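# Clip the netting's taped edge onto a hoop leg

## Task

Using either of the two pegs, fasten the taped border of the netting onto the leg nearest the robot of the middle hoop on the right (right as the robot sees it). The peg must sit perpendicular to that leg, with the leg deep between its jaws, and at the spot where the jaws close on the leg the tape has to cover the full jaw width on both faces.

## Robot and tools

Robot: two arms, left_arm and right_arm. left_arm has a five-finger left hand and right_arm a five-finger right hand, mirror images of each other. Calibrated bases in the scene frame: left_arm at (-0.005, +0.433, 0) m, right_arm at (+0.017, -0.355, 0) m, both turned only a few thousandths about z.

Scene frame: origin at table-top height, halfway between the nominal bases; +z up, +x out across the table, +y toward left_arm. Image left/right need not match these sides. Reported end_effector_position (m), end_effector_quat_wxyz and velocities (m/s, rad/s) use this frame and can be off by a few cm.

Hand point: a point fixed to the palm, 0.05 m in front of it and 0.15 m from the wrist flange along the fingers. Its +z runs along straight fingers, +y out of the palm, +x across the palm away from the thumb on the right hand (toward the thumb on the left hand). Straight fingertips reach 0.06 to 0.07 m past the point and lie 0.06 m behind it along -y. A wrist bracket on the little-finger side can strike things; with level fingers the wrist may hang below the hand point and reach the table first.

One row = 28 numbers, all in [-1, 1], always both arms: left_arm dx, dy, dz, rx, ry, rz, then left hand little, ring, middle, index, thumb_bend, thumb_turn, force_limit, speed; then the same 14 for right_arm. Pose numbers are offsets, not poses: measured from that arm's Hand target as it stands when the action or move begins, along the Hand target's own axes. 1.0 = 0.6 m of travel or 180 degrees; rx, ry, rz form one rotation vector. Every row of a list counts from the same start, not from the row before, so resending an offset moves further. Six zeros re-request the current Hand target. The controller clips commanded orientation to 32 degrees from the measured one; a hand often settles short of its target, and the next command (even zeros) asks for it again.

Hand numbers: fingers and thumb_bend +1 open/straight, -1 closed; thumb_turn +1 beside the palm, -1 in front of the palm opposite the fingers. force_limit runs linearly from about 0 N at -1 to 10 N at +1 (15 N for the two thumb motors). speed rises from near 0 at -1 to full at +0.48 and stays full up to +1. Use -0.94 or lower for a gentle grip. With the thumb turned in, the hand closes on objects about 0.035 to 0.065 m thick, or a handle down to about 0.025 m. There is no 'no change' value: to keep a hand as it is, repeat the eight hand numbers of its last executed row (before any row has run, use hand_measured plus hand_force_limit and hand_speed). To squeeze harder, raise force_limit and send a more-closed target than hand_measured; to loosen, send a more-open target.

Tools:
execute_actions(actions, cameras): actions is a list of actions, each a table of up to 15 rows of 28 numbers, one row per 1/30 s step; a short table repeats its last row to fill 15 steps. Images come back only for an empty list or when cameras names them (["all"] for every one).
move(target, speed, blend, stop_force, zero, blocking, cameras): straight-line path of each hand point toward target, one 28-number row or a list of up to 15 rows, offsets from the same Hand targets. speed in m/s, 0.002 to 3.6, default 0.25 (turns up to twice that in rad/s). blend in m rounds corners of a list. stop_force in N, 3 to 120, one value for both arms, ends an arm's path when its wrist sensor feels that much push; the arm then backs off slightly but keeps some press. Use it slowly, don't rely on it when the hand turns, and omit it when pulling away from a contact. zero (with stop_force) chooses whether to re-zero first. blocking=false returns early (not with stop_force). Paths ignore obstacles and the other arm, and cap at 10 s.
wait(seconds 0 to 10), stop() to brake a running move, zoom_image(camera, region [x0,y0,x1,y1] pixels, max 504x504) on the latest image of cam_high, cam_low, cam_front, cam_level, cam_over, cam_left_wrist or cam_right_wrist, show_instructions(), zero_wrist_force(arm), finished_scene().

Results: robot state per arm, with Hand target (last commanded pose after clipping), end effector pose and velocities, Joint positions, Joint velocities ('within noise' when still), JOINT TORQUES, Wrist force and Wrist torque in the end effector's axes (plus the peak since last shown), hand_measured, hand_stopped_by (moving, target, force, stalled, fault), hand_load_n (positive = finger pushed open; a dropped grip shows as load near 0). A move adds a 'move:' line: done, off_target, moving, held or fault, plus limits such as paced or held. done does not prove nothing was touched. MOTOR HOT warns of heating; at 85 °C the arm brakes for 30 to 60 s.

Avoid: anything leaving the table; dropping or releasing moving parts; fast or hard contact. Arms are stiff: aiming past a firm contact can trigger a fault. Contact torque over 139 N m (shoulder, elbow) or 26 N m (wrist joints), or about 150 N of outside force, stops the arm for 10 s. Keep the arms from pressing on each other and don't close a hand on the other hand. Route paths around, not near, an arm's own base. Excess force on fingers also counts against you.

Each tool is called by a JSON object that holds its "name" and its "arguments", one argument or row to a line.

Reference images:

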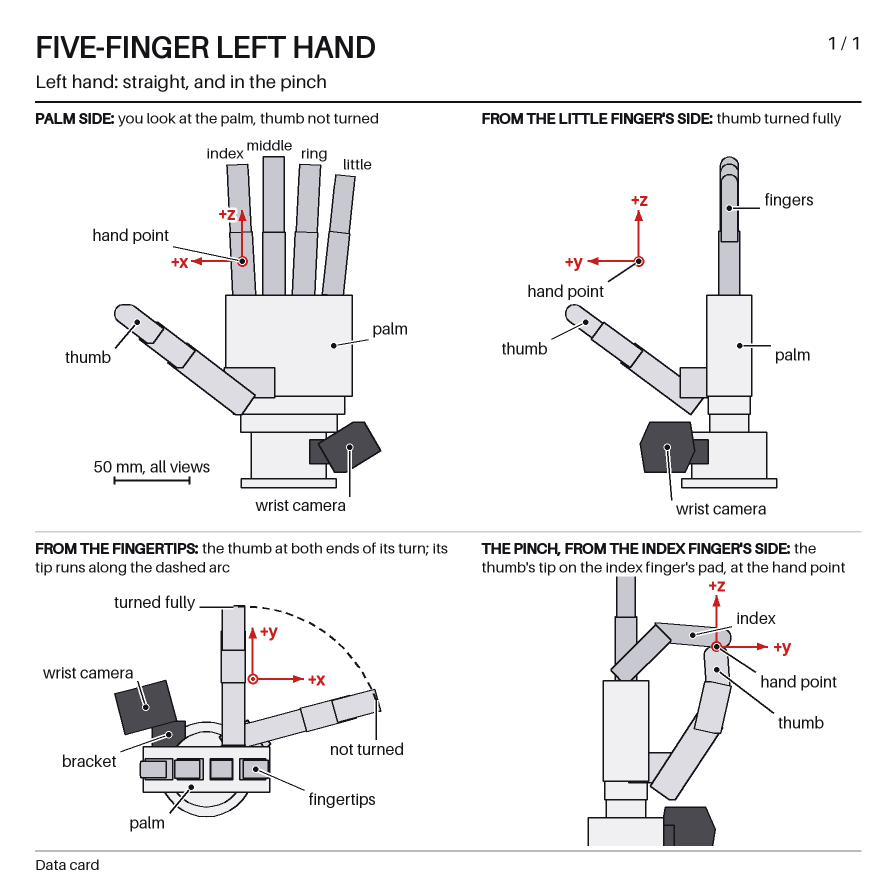

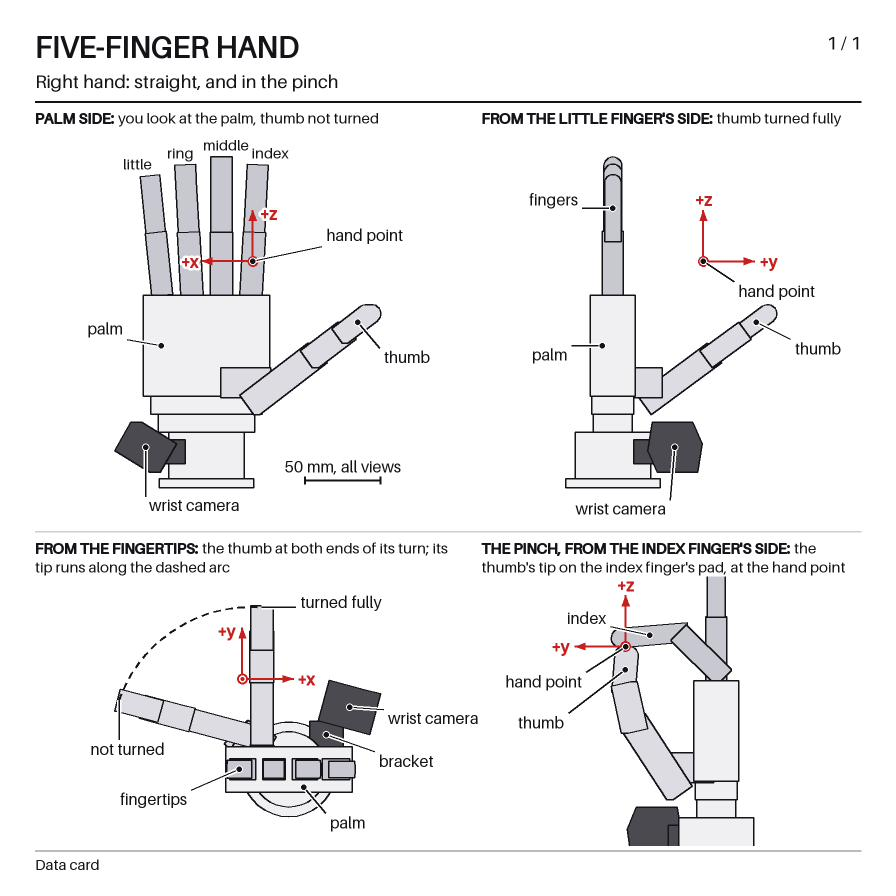

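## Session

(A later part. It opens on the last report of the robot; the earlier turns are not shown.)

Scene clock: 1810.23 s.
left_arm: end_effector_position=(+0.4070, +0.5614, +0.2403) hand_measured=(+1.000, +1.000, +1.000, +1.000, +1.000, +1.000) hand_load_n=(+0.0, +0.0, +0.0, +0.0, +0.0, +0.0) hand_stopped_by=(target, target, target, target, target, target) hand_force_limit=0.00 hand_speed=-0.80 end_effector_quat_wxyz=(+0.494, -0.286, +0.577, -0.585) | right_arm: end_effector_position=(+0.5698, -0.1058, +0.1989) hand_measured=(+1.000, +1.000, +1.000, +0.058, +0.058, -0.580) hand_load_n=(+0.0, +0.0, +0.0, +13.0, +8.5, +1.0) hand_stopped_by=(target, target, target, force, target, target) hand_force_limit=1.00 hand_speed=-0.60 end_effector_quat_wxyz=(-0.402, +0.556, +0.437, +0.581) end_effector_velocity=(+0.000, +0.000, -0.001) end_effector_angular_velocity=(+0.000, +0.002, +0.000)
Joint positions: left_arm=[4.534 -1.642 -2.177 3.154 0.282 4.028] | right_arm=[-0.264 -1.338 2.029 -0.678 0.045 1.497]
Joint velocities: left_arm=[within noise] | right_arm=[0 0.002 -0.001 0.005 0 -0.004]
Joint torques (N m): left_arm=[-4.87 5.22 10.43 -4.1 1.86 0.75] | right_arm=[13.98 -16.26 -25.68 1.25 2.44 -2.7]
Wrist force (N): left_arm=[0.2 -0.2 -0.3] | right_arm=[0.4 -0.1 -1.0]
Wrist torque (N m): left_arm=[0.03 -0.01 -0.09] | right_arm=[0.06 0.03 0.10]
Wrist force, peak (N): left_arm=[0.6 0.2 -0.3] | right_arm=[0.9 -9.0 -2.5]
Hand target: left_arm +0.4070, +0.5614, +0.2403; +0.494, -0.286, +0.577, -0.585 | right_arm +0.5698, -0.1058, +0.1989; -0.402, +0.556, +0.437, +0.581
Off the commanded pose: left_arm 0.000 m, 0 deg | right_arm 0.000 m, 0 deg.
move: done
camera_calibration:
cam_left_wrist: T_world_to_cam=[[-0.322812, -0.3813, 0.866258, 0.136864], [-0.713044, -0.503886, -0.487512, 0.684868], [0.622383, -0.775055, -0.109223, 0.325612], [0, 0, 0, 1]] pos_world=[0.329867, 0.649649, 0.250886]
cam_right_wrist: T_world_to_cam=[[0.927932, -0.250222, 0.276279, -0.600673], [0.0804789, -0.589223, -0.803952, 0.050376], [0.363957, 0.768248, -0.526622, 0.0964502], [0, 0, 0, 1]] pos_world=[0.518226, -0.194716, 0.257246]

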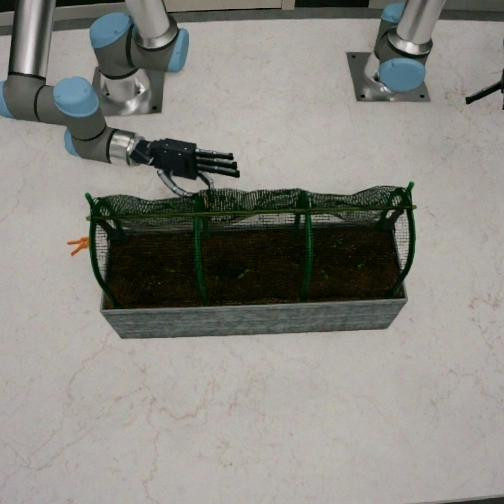

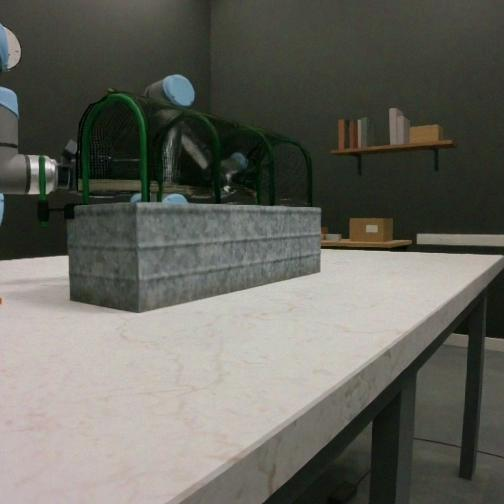

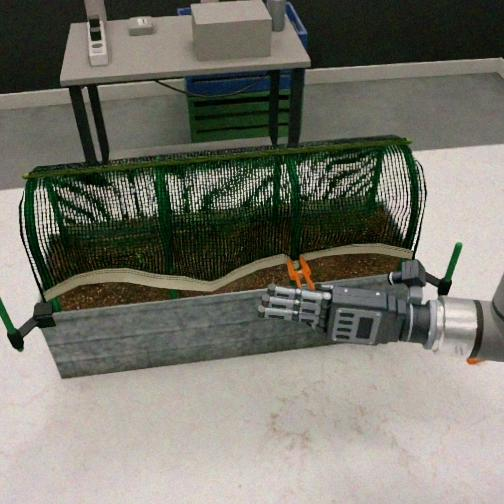

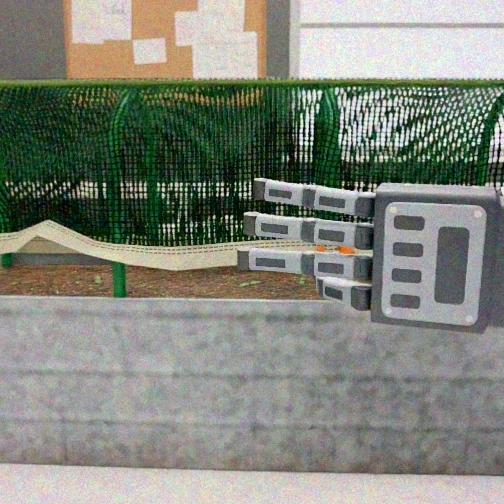

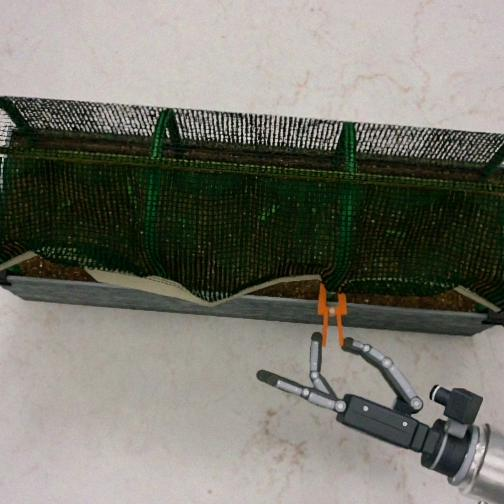

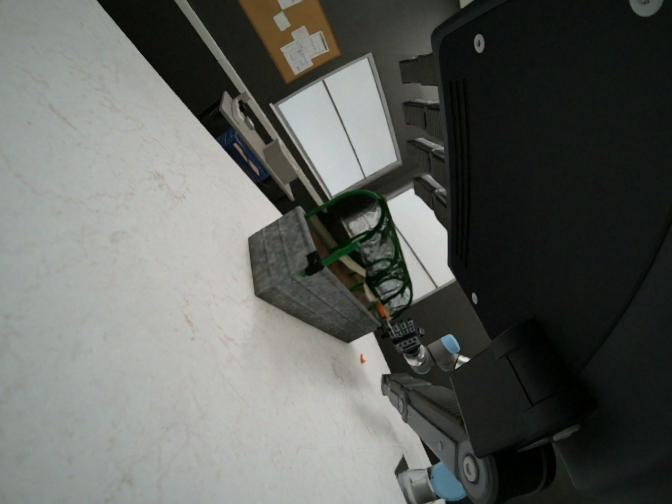

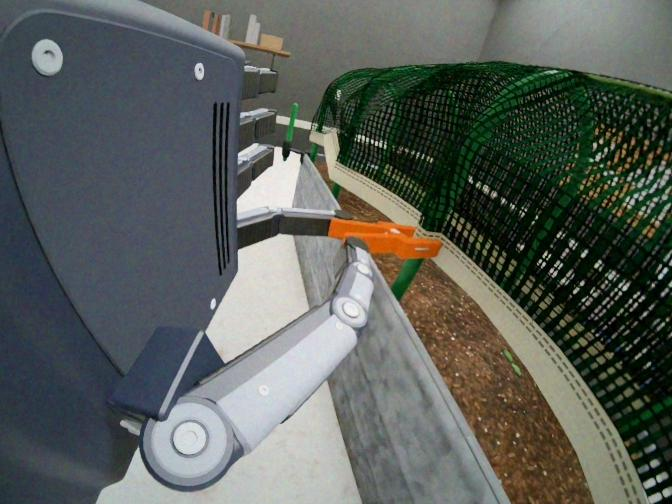

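{"name": "move", "arguments": {
  "target": [0,0,0,0,0,0,1,1,1,1,1,1,0,-0.8,-0.0007,0.0125,0.0047,0,0,0,1,1,1,0.03,0.05,-0.58,1,-0.6],
  "speed": 0.01,
  "stop_force": 12,
  "cameras": ["cam_high","cam_low","cam_front","cam_level","cam_over","cam_right_wrist","cam_left_wrist"]
}}

{"name": "zoom_image", "arguments": {
  "camera": "cam_over",
  "region": [280, 250, 380, 350]
}}

{"name": "zoom_image", "arguments": {
  "camera": "cam_front",
  "region": [250, 230, 340, 320]
}}

{"name": "zoom_image", "arguments": {
  "camera": "cam_right_wrist",
  "region": [320, 180, 480, 300]
}}

Scene clock: 1817.90 s.
left_arm: end_effector_position=(+0.4070, +0.5614, +0.2403) hand_measured=(+1.000, +1.000, +1.000, +1.000, +1.000, +1.000) hand_load_n=(+0.0, +0.0, +0.0, +0.0, +0.0, +0.0) hand_stopped_by=(target, target, target, target, target, target) hand_force_limit=0.00 hand_speed=-0.80 end_effector_quat_wxyz=(+0.494, -0.286, +0.577, -0.585) | right_arm: end_effector_position=(+0.5778, -0.1053, +0.1989) hand_measured=(+1.000, +1.000, +1.000, +0.058, +0.058, -0.580) hand_load_n=(+0.0, +0.0, +0.0, +13.0, +6.0, +1.5) hand_stopped_by=(target, target, target, force, target, target) hand_force_limit=1.00 hand_speed=-0.60 end_effector_quat_wxyz=(-0.402, +0.556, +0.437, +0.581)
Joint positions: left_arm=[4.534 -1.642 -2.177 3.154 0.282 4.028] | right_arm=[-0.258 -1.32 2.006 -0.671 0.051 1.495]
Joint torques (N m): left_arm=[-5.21 5.21 9.25 -4.1 1.77 0.62] | right_arm=[10.36 -17.72 -28.31 0.74 4.74 -2.94]
Wrist force (N): left_arm=[0.2 0.1 -0.4] | right_arm=[0.8 -9.2 -1.4]
Wrist torque (N m): left_arm=[0.08 -0.01 -0.09] | right_arm=[-0.01 0.08 0.04]
Wrist force, peak (N): left_arm=[0.4 -0.4 -0.4] | right_arm=[0.7 -9.4 -1.5]
Hand target: left_arm +0.4070, +0.5614, +0.2403; +0.494, -0.286, +0.577, -0.585 | right_arm +0.5778, -0.1053, +0.1989; -0.402, +0.556, +0.437, +0.581
Off the commanded pose: left_arm 0.000 m, 0 deg | right_arm 0.000 m, 0 deg.
move: done
camera_calibration:
cam_left_wrist: T_world_to_cam=[[-0.322812, -0.3813, 0.866258, 0.136864], [-0.713044, -0.503886, -0.487512, 0.684868], [0.622383, -0.775055, -0.109223, 0.325612], [0, 0, 0, 1]] pos_world=[0.329867, 0.649649, 0.250886]
cam_right_wrist: T_world_to_cam=[[0.927937, -0.250244, 0.276246, -0.607969], [0.0803907, -0.58932, -0.80389, 0.0500389], [0.363966, 0.768167, -0.526734, 0.0931629], [0, 0, 0, 1]] pos_world=[0.526226, -0.194216, 0.257247]

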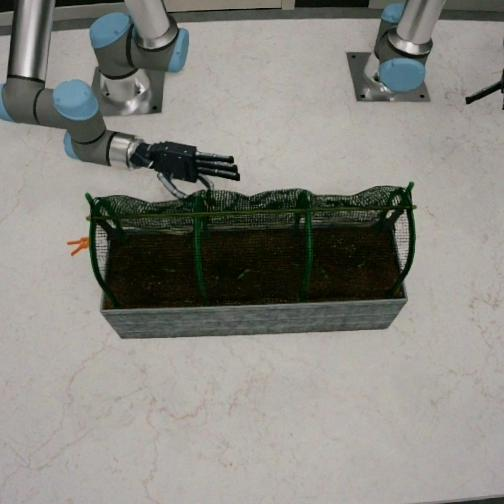

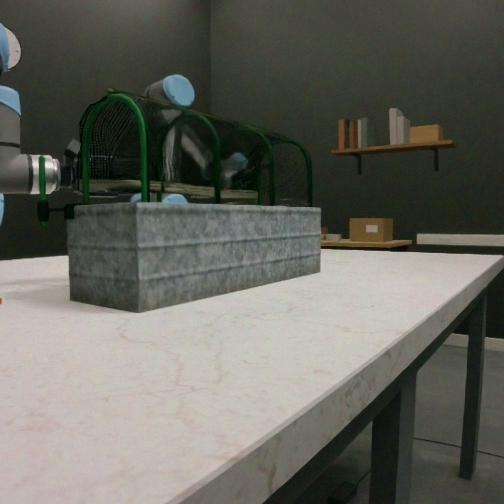

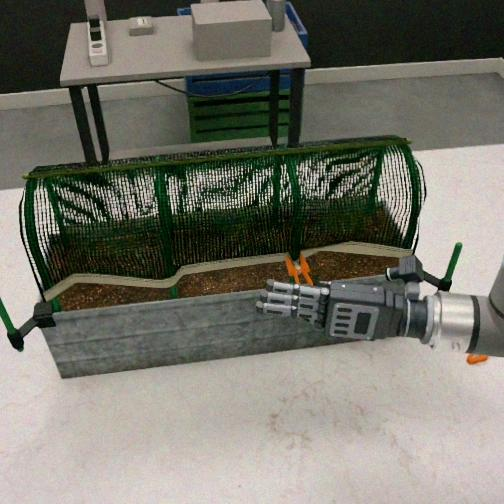

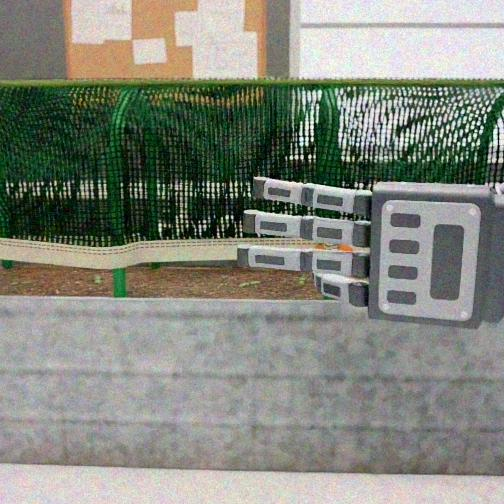

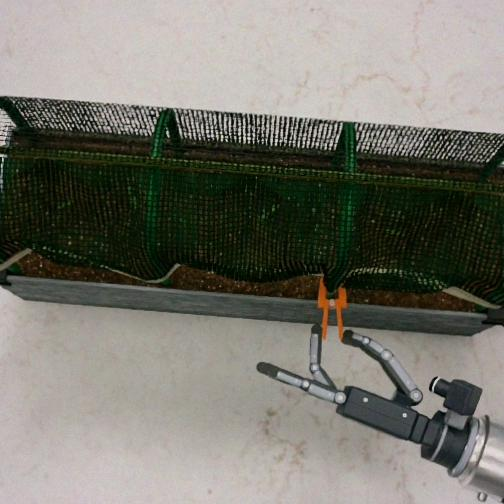

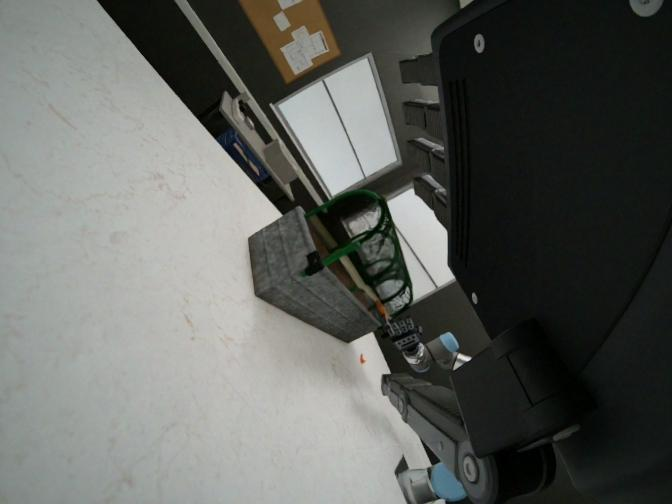

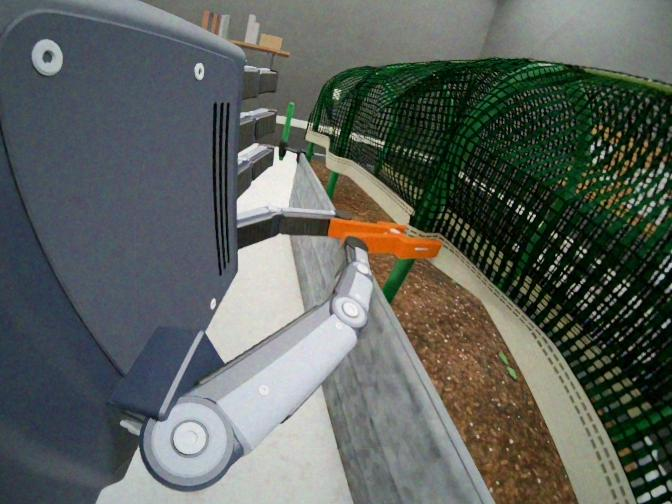

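Scaled by 5.040.

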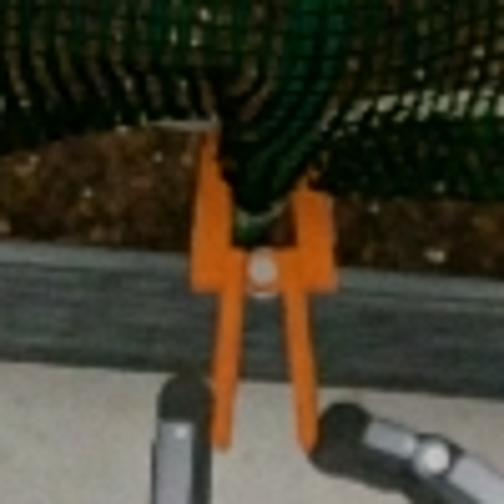

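Scaled by 5.600.

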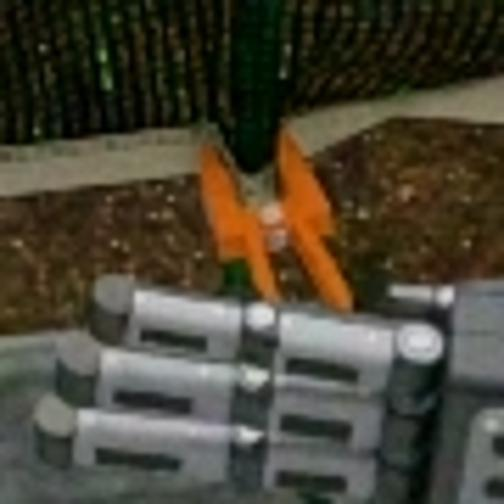

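Scaled by 3.150 from the camera's 672x504 image, which has a finer 960x720 frame.

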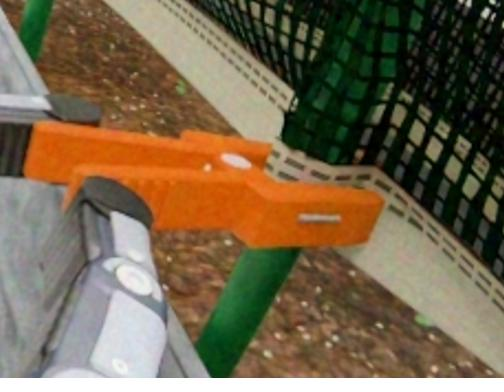

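{"name": "zoom_image", "arguments": {
  "camera": "cam_right_wrist",
  "region": [390, 205, 450, 265]
}}

{"name": "zoom_image", "arguments": {
  "camera": "cam_left_wrist",
  "region": [360, 285, 400, 325]
}}

{"name": "zoom_image", "arguments": {
  "camera": "cam_level",
  "region": [300, 220, 380, 300]
}}

{"name": "zoom_image", "arguments": {
  "camera": "cam_low",
  "region": [110, 160, 180, 230]
}}

Scaled by 8.400 from the camera's 672x504 image, which has a finer 960x720 frame.

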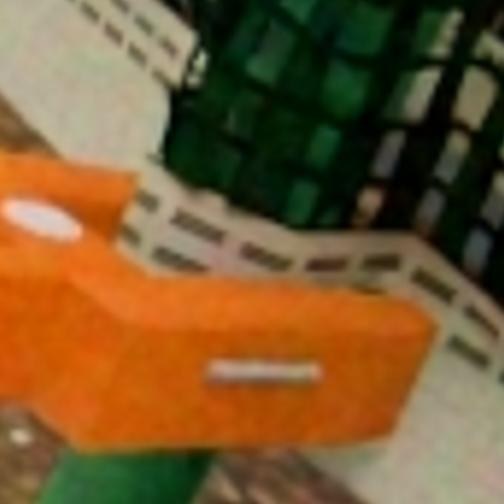

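Scaled by 12.600 from the camera's 672x504 image, which has a finer 960x720 frame.

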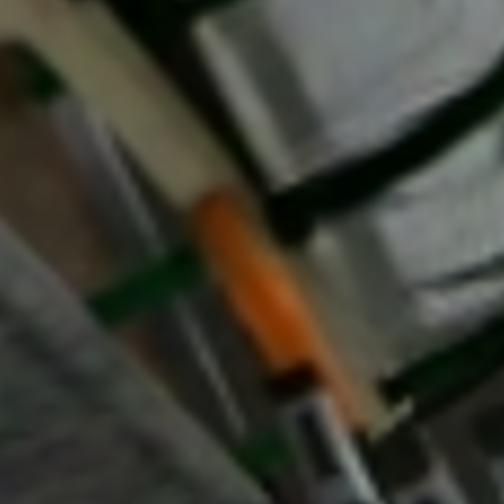

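Scaled by 6.300.

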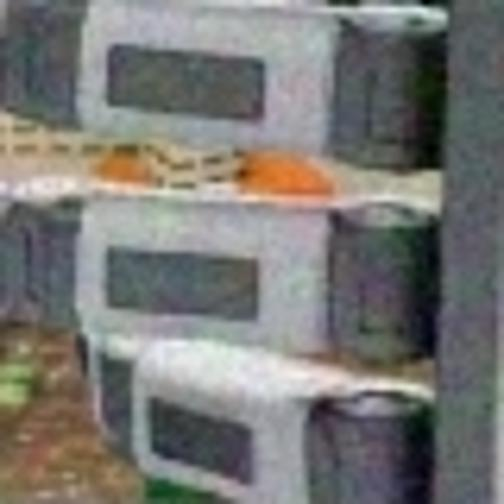

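Scaled by 7.200.

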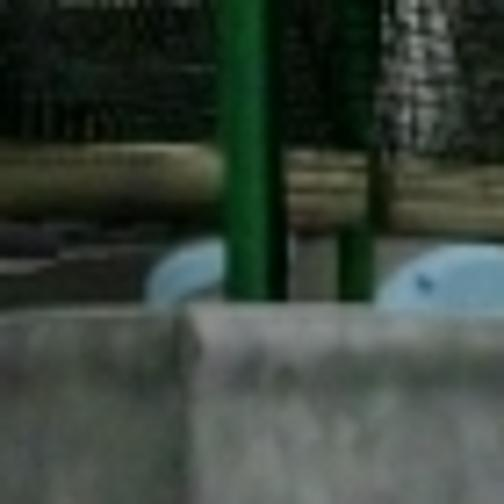

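{"name": "move", "arguments": {
  "target": [
    [0,0,0,0,0,0,1,1,1,1,1,1,0,-0.8,0.0007,-0.0125,-0.0047,0,0,0,1,1,1,0.03,0.05,-0.58,1,-0.6],
    [0,0,0,0,0,0,1,1,1,1,1,1,0,-0.8,0.0042,-0.0125,-0.0047,0,0,0,1,1,1,0.03,0.05,-0.58,1,-0.6]
  ],
  "speed": 0.015,
  "cameras": ["cam_front","cam_over","cam_right_wrist","cam_left_wrist"]
}}

{"name": "zoom_image", "arguments": {
  "camera": "cam_left_wrist",
  "region": [360, 285, 400, 325]
}}

{"name": "zoom_image", "arguments": {
  "camera": "cam_right_wrist",
  "region": [320, 180, 480, 300]
}}

Scene clock: 1843.20 s.
left_arm: end_effector_position=(+0.4070, +0.5614, +0.2403) hand_measured=(+1.000, +1.000, +1.000, +1.000, +1.000, +1.000) hand_load_n=(+0.0, +0.0, +0.0, +0.0, +0.0, -0.5) hand_stopped_by=(target, target, target, target, target, target) hand_force_limit=0.00 hand_speed=-0.80 end_effector_quat_wxyz=(+0.494, -0.286, +0.577, -0.585) | right_arm: end_effector_position=(+0.5697, -0.1057, +0.2008) hand_measured=(+1.000, +1.000, +1.000, +0.058, +0.058, -0.580) hand_load_n=(+0.0, +0.0, +0.0, +13.0, +8.5, +1.0) hand_stopped_by=(target, target, target, force, target, target) hand_force_limit=1.00 hand_speed=-0.60 end_effector_quat_wxyz=(-0.402, +0.556, +0.437, +0.581)
Joint positions: left_arm=[4.534 -1.642 -2.177 3.154 0.282 4.028] | right_arm=[-0.264 -1.34 2.026 -0.668 0.045 1.492]
Joint torques (N m): left_arm=[-5.76 5.48 9.9 -4.21 1.75 0.65] | right_arm=[-13.41 -36.91 -25.62 1.5 -1.92 2.29]
Wrist force (N): left_arm=[0.1 -0.2 -0.1] | right_arm=[0.3 0.2 -0.9]
Wrist torque (N m): left_arm=[0.02 0.01 -0.09] | right_arm=[0.04 0.03 0.01]
Wrist force, peak (N): left_arm=[0.2 -0.2 -0.6] | right_arm=[0.8 -9.6 -1.6]
Hand target: left_arm +0.4070, +0.5614, +0.2403; +0.494, -0.286, +0.577, -0.585 | right_arm +0.5697, -0.1057, +0.2010; -0.402, +0.556, +0.437, +0.581
Off the commanded pose: left_arm 0.000 m, 0 deg | right_arm 0.000 m, 0 deg.
move: done
camera_calibration:
cam_left_wrist: T_world_to_cam=[[-0.322812, -0.3813, 0.866258, 0.136864], [-0.713044, -0.503886, -0.487512, 0.684868], [0.622383, -0.775055, -0.109223, 0.325612], [0, 0, 0, 1]] pos_world=[0.329867, 0.649649, 0.250886]
cam_right_wrist: T_world_to_cam=[[0.927978, -0.250228, 0.276122, -0.601089], [0.0803075, -0.58929, -0.80392, 0.0519799], [0.363879, 0.768195, -0.526753, 0.0975513], [0, 0, 0, 1]] pos_world=[0.518126, -0.194716, 0.259147]
Images, in order (width x height): cam_front 504x504, cam_over 504x504, cam_left_wrist 672x504, cam_right_wrist 672x504.

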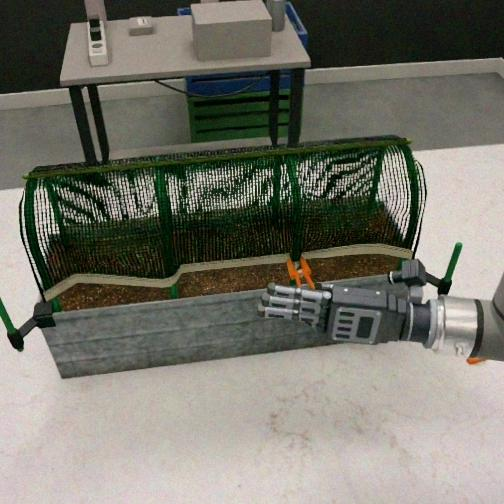

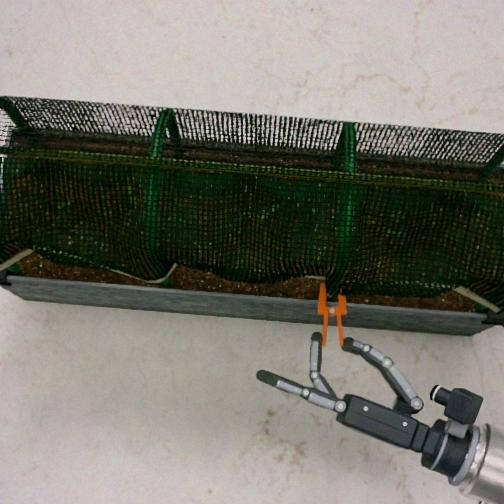

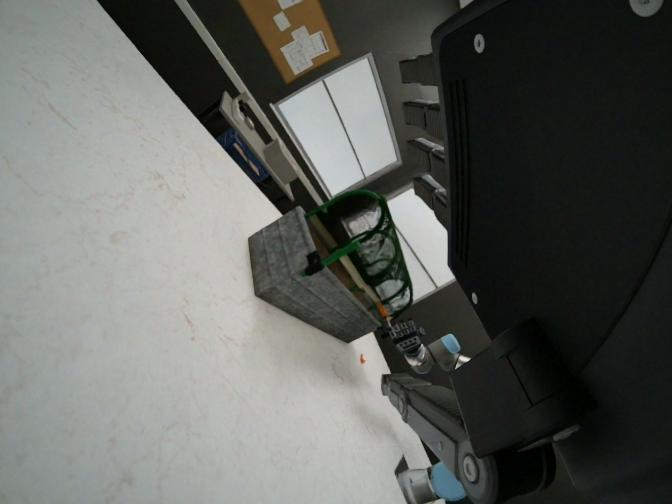

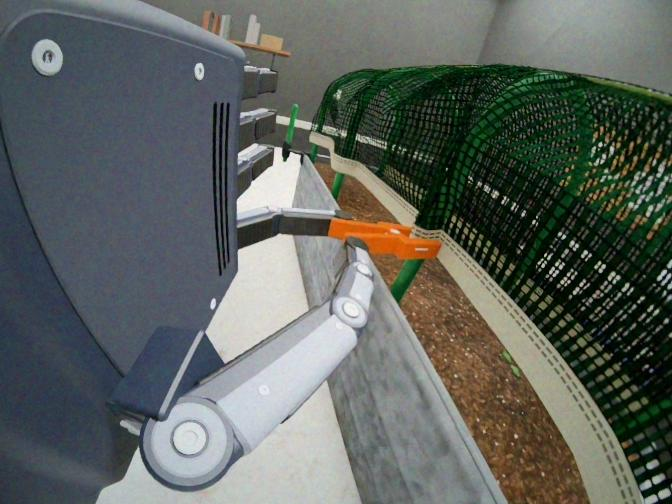

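Scaled by 12.600 from the camera's 672x504 image, which has a finer 960x720 frame.

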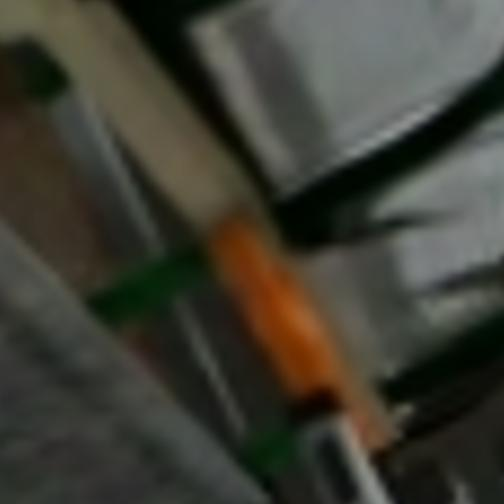

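Scaled by 3.150 from the camera's 672x504 image, which has a finer 960x720 frame.

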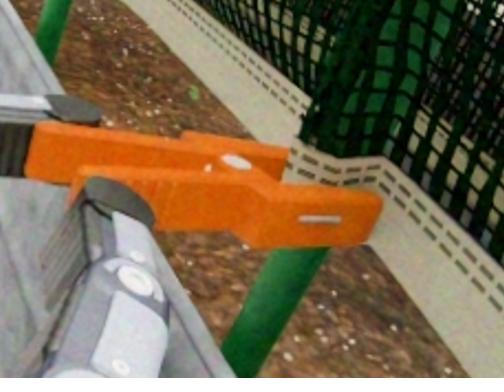

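{"name": "move", "arguments": {
  "target": [0,0,0,0,0,0,1,1,1,1,1,1,0,-0.8,0.002,-0.0374,-0.0141,0,0,0,1,1,1,0.03,0.05,-0.58,1,-0.6],
  "speed": 0.025,
  "cameras": ["cam_front","cam_over","cam_right_wrist","cam_left_wrist","cam_level"]
}}

{"name": "zoom_image", "arguments": {
  "camera": "cam_left_wrist",
  "region": [365, 290, 405, 330]
}}

{"name": "zoom_image", "arguments": {
  "camera": "cam_right_wrist",
  "region": [320, 180, 480, 300]
}}

{"name": "zoom_image", "arguments": {
  "camera": "cam_over",
  "region": [260, 270, 360, 370]
}}

Scene clock: 1859.27 s.
left_arm: end_effector_position=(+0.4070, +0.5614, +0.2403) hand_measured=(+1.000, +1.000, +1.000, +1.000, +1.000, +1.000) hand_load_n=(+0.0, +0.0, +0.0, +0.0, +0.0, -0.5) hand_stopped_by=(target, target, target, target, target, target) hand_force_limit=0.00 hand_speed=-0.80 end_effector_quat_wxyz=(+0.494, -0.286, +0.577, -0.585) | right_arm: end_effector_position=(+0.5458, -0.1072, +0.2008) hand_measured=(+1.000, +1.000, +1.000, +0.058, +0.058, -0.580) hand_load_n=(+0.0, +0.5, +0.0, +13.0, +8.5, +1.0) hand_stopped_by=(target, target, target, force, target, target) hand_force_limit=1.00 hand_speed=-0.60 end_effector_quat_wxyz=(-0.402, +0.556, +0.437, +0.581)
Joint positions: left_arm=[4.534 -1.642 -2.177 3.154 0.282 4.028] | right_arm=[-0.284 -1.389 2.088 -0.665 0.025 1.475]
Joint torques (N m): left_arm=[-4.34 5.31 10.44 -4.2 1.6 0.36] | right_arm=[-13.89 -35.34 -4.49 -0.73 -1.95 -2.57]
Wrist force (N): left_arm=[0.3 0.0 -0.2] | right_arm=[0.1 0.2 -0.8]
Wrist torque (N m): left_arm=[0.06 -0.03 -0.09] | right_arm=[0.01 0.07 0.08]
Wrist force, peak (N): left_arm=[0.6 0.3 -0.3] | right_arm=[0.4 0.4 -1.3]
Hand target: left_arm +0.4070, +0.5614, +0.2403; +0.494, -0.286, +0.577, -0.585 | right_arm +0.5457, -0.1072, +0.2008; -0.402, +0.556, +0.437, +0.581
Off the commanded pose: left_arm 0.000 m, 0 deg | right_arm 0.000 m, 0 deg.
move: done
camera_calibration:
cam_left_wrist: T_world_to_cam=[[-0.322812, -0.3813, 0.866258, 0.136864], [-0.713044, -0.503886, -0.487512, 0.684868], [0.622383, -0.775055, -0.109223, 0.325612], [0, 0, 0, 1]] pos_world=[0.329867, 0.649649, 0.250886]
cam_right_wrist: T_world_to_cam=[[0.927986, -0.250191, 0.276128, -0.579352], [0.0803024, -0.589358, -0.803871, 0.0530426], [0.36386, 0.768154, -0.526825, 0.107308], [0, 0, 0, 1]] pos_world=[0.494326, -0.196116, 0.259147]
Images, in order (width x height): cam_front 504x504, cam_level 504x504, cam_over 504x504, cam_left_wrist 672x504, cam_right_wrist 672x504.

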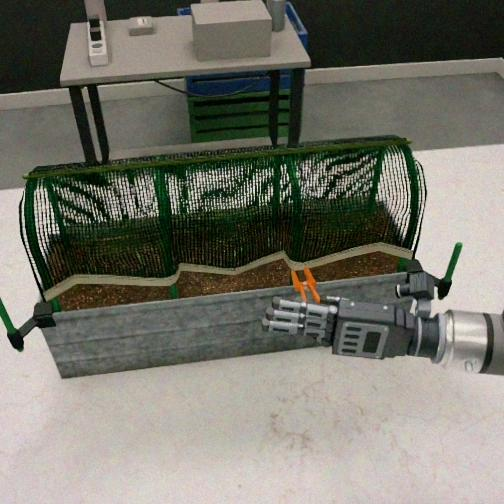

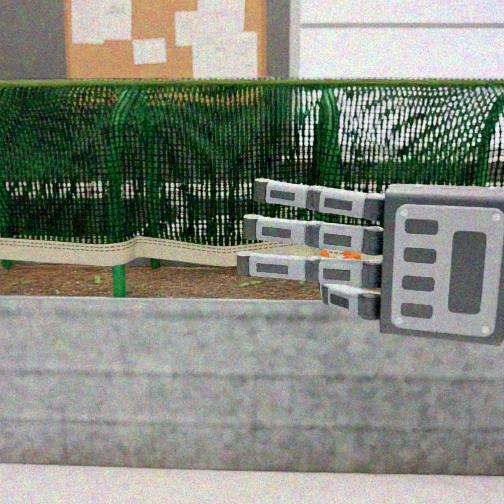

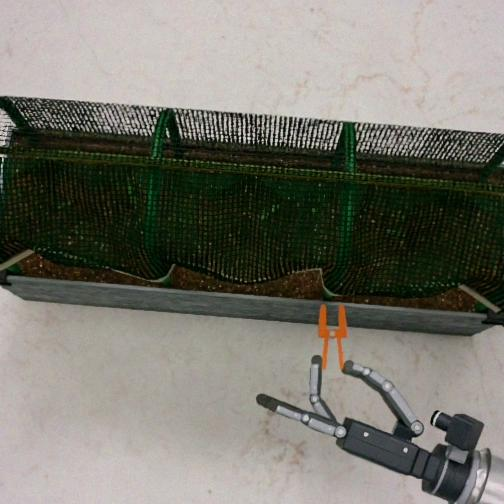

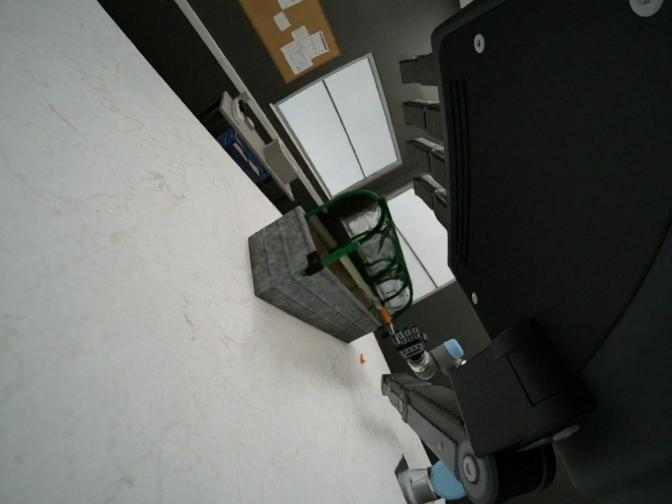

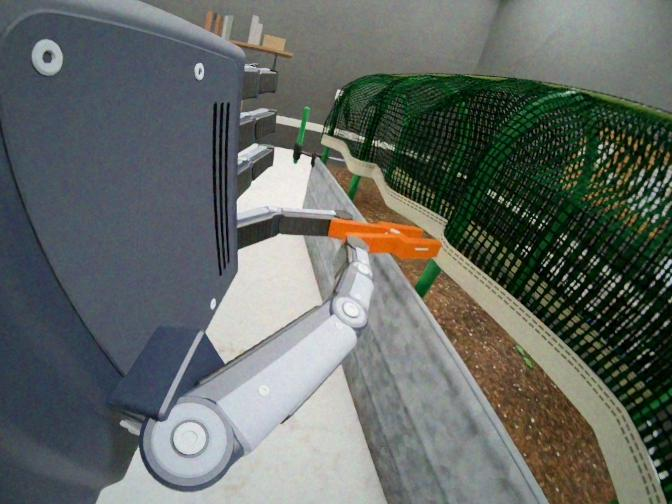

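Scaled by 12.600 from the camera's 672x504 image, which has a finer 960x720 frame.

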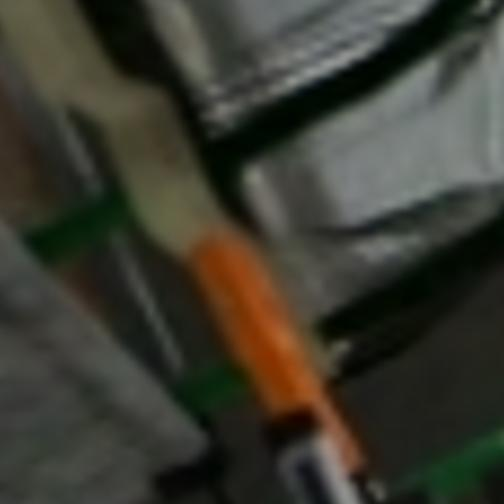

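Scaled by 3.150 from the camera's 672x504 image, which has a finer 960x720 frame.

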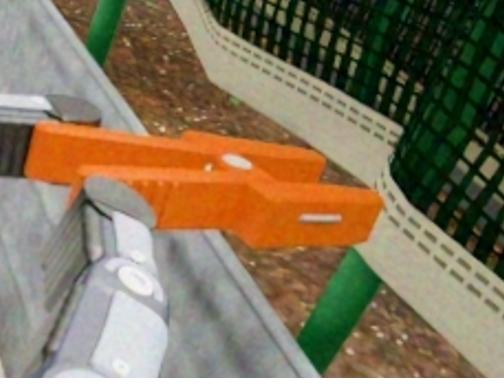

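Scaled by 5.040.

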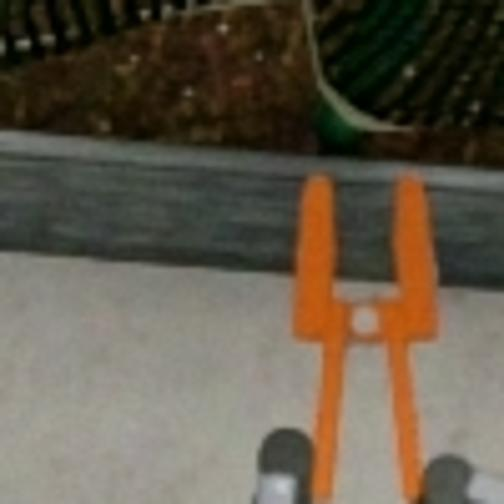

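{"name": "move", "arguments": {
  "target": [0,0,0,0,0,0,1,1,1,1,1,1,0,-0.8,0,0,0,0,0,0,1,1,1,0.03,0.05,-0.55,1,-0.9],
  "speed": 0.025,
  "cameras": ["cam_over","cam_right_wrist","cam_left_wrist","cam_front"]
}}

{"name": "zoom_image", "arguments": {
  "camera": "cam_right_wrist",
  "region": [320, 180, 480, 300]
}}

{"name": "zoom_image", "arguments": {
  "camera": "cam_front",
  "region": [270, 245, 340, 315]
}}

Scene clock: 1868.93 s.
left_arm: end_effector_position=(+0.4070, +0.5614, +0.2403) hand_measured=(+1.000, +1.000, +1.000, +1.000, +1.000, +1.000) hand_load_n=(+0.0, -0.5, +0.0, +0.0, +0.0, -0.5) hand_stopped_by=(target, target, target, target, target, target) hand_force_limit=0.00 hand_speed=-0.80 end_effector_quat_wxyz=(+0.494, -0.286, +0.577, -0.585) | right_arm: end_effector_position=(+0.5457, -0.1072, +0.2008) hand_measured=(+1.000, +1.000, +1.000, +0.058, +0.058, -0.550) hand_load_n=(+0.0, +0.0, +0.0, +13.0, +8.5, +1.0) hand_stopped_by=(target, target, target, force, target, target) hand_force_limit=1.00 hand_speed=-0.90 end_effector_quat_wxyz=(-0.402, +0.556, +0.437, +0.581)
Joint positions: left_arm=[4.534 -1.642 -2.177 3.154 0.282 4.028] | right_arm=[-0.284 -1.389 2.089 -0.666 0.025 1.476]
Joint torques (N m): left_arm=[-4.85 6.35 10.61 -4.29 1.52 0.66] | right_arm=[-13.5 -34.47 -4.22 -1.41 -2.03 2.03]
Wrist force (N): left_arm=[0.1 -0.1 -0.3] | right_arm=[0.4 0.4 -0.8]
Wrist torque (N m): left_arm=[0.05 0.00 -0.09] | right_arm=[0.04 0.02 0.04]
Wrist force, peak (N): left_arm=[0.6 0.1 -0.3] | right_arm=[0.2 0.4 -1.3]
Hand target: left_arm +0.4070, +0.5614, +0.2403; +0.494, -0.286, +0.577, -0.585 | right_arm +0.5457, -0.1072, +0.2008; -0.402, +0.556, +0.437, +0.581
Off the commanded pose: left_arm 0.000 m, 0 deg | right_arm 0.000 m, 0 deg.
move: done
camera_calibration:
cam_left_wrist: T_world_to_cam=[[-0.322812, -0.3813, 0.866258, 0.136864], [-0.713044, -0.503886, -0.487512, 0.684868], [0.622383, -0.775055, -0.109223, 0.325612], [0, 0, 0, 1]] pos_world=[0.329867, 0.649649, 0.250886]
cam_right_wrist: T_world_to_cam=[[0.927976, -0.25012, 0.276224, -0.579173], [0.0804127, -0.589389, -0.803837, 0.0529891], [0.363859, 0.768154, -0.526826, 0.107381], [0, 0, 0, 1]] pos_world=[0.494126, -0.196117, 0.259147]
Images, in order (width x height): cam_front 504x504, cam_over 504x504, cam_left_wrist 672x504, cam_right_wrist 672x504.

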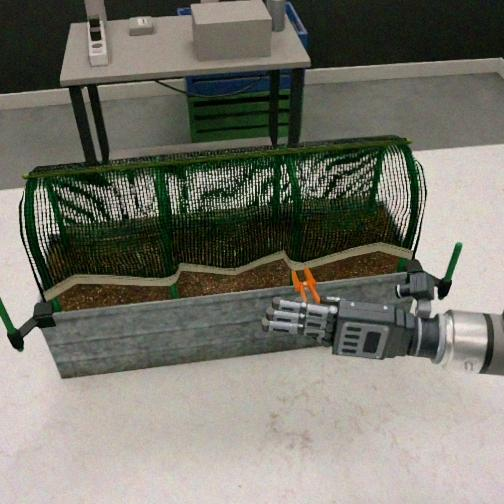

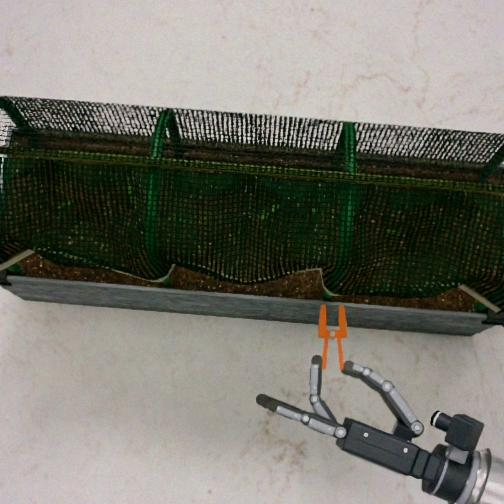

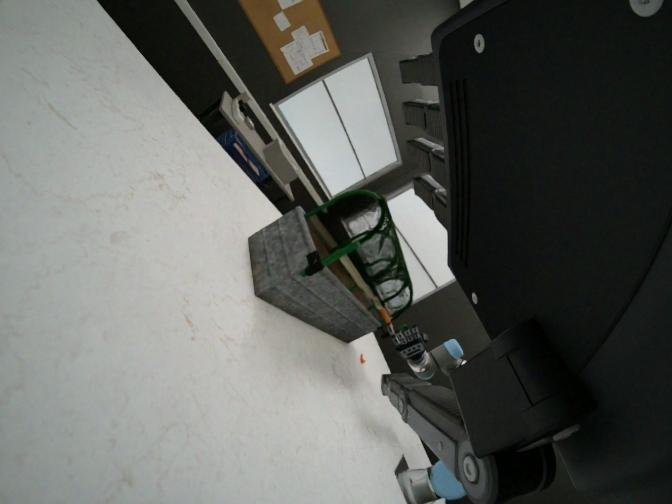

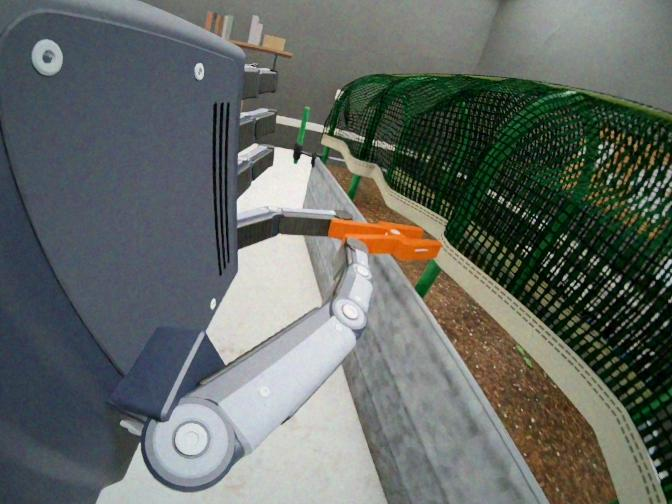

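Scaled by 3.150 from the camera's 672x504 image, which has a finer 960x720 frame.

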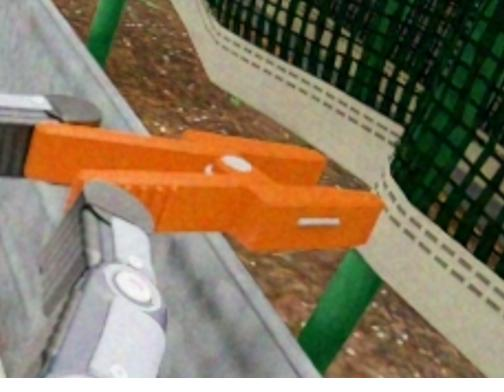

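Scaled by 7.200.

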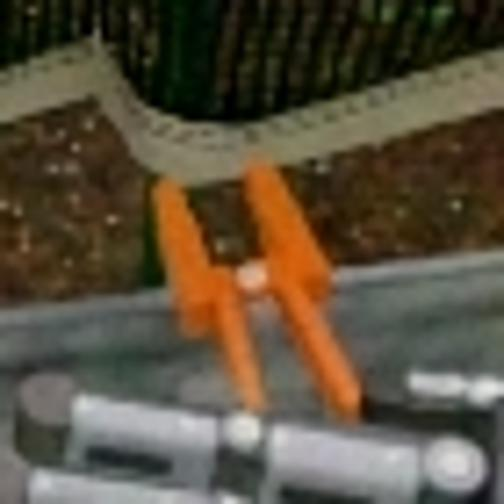

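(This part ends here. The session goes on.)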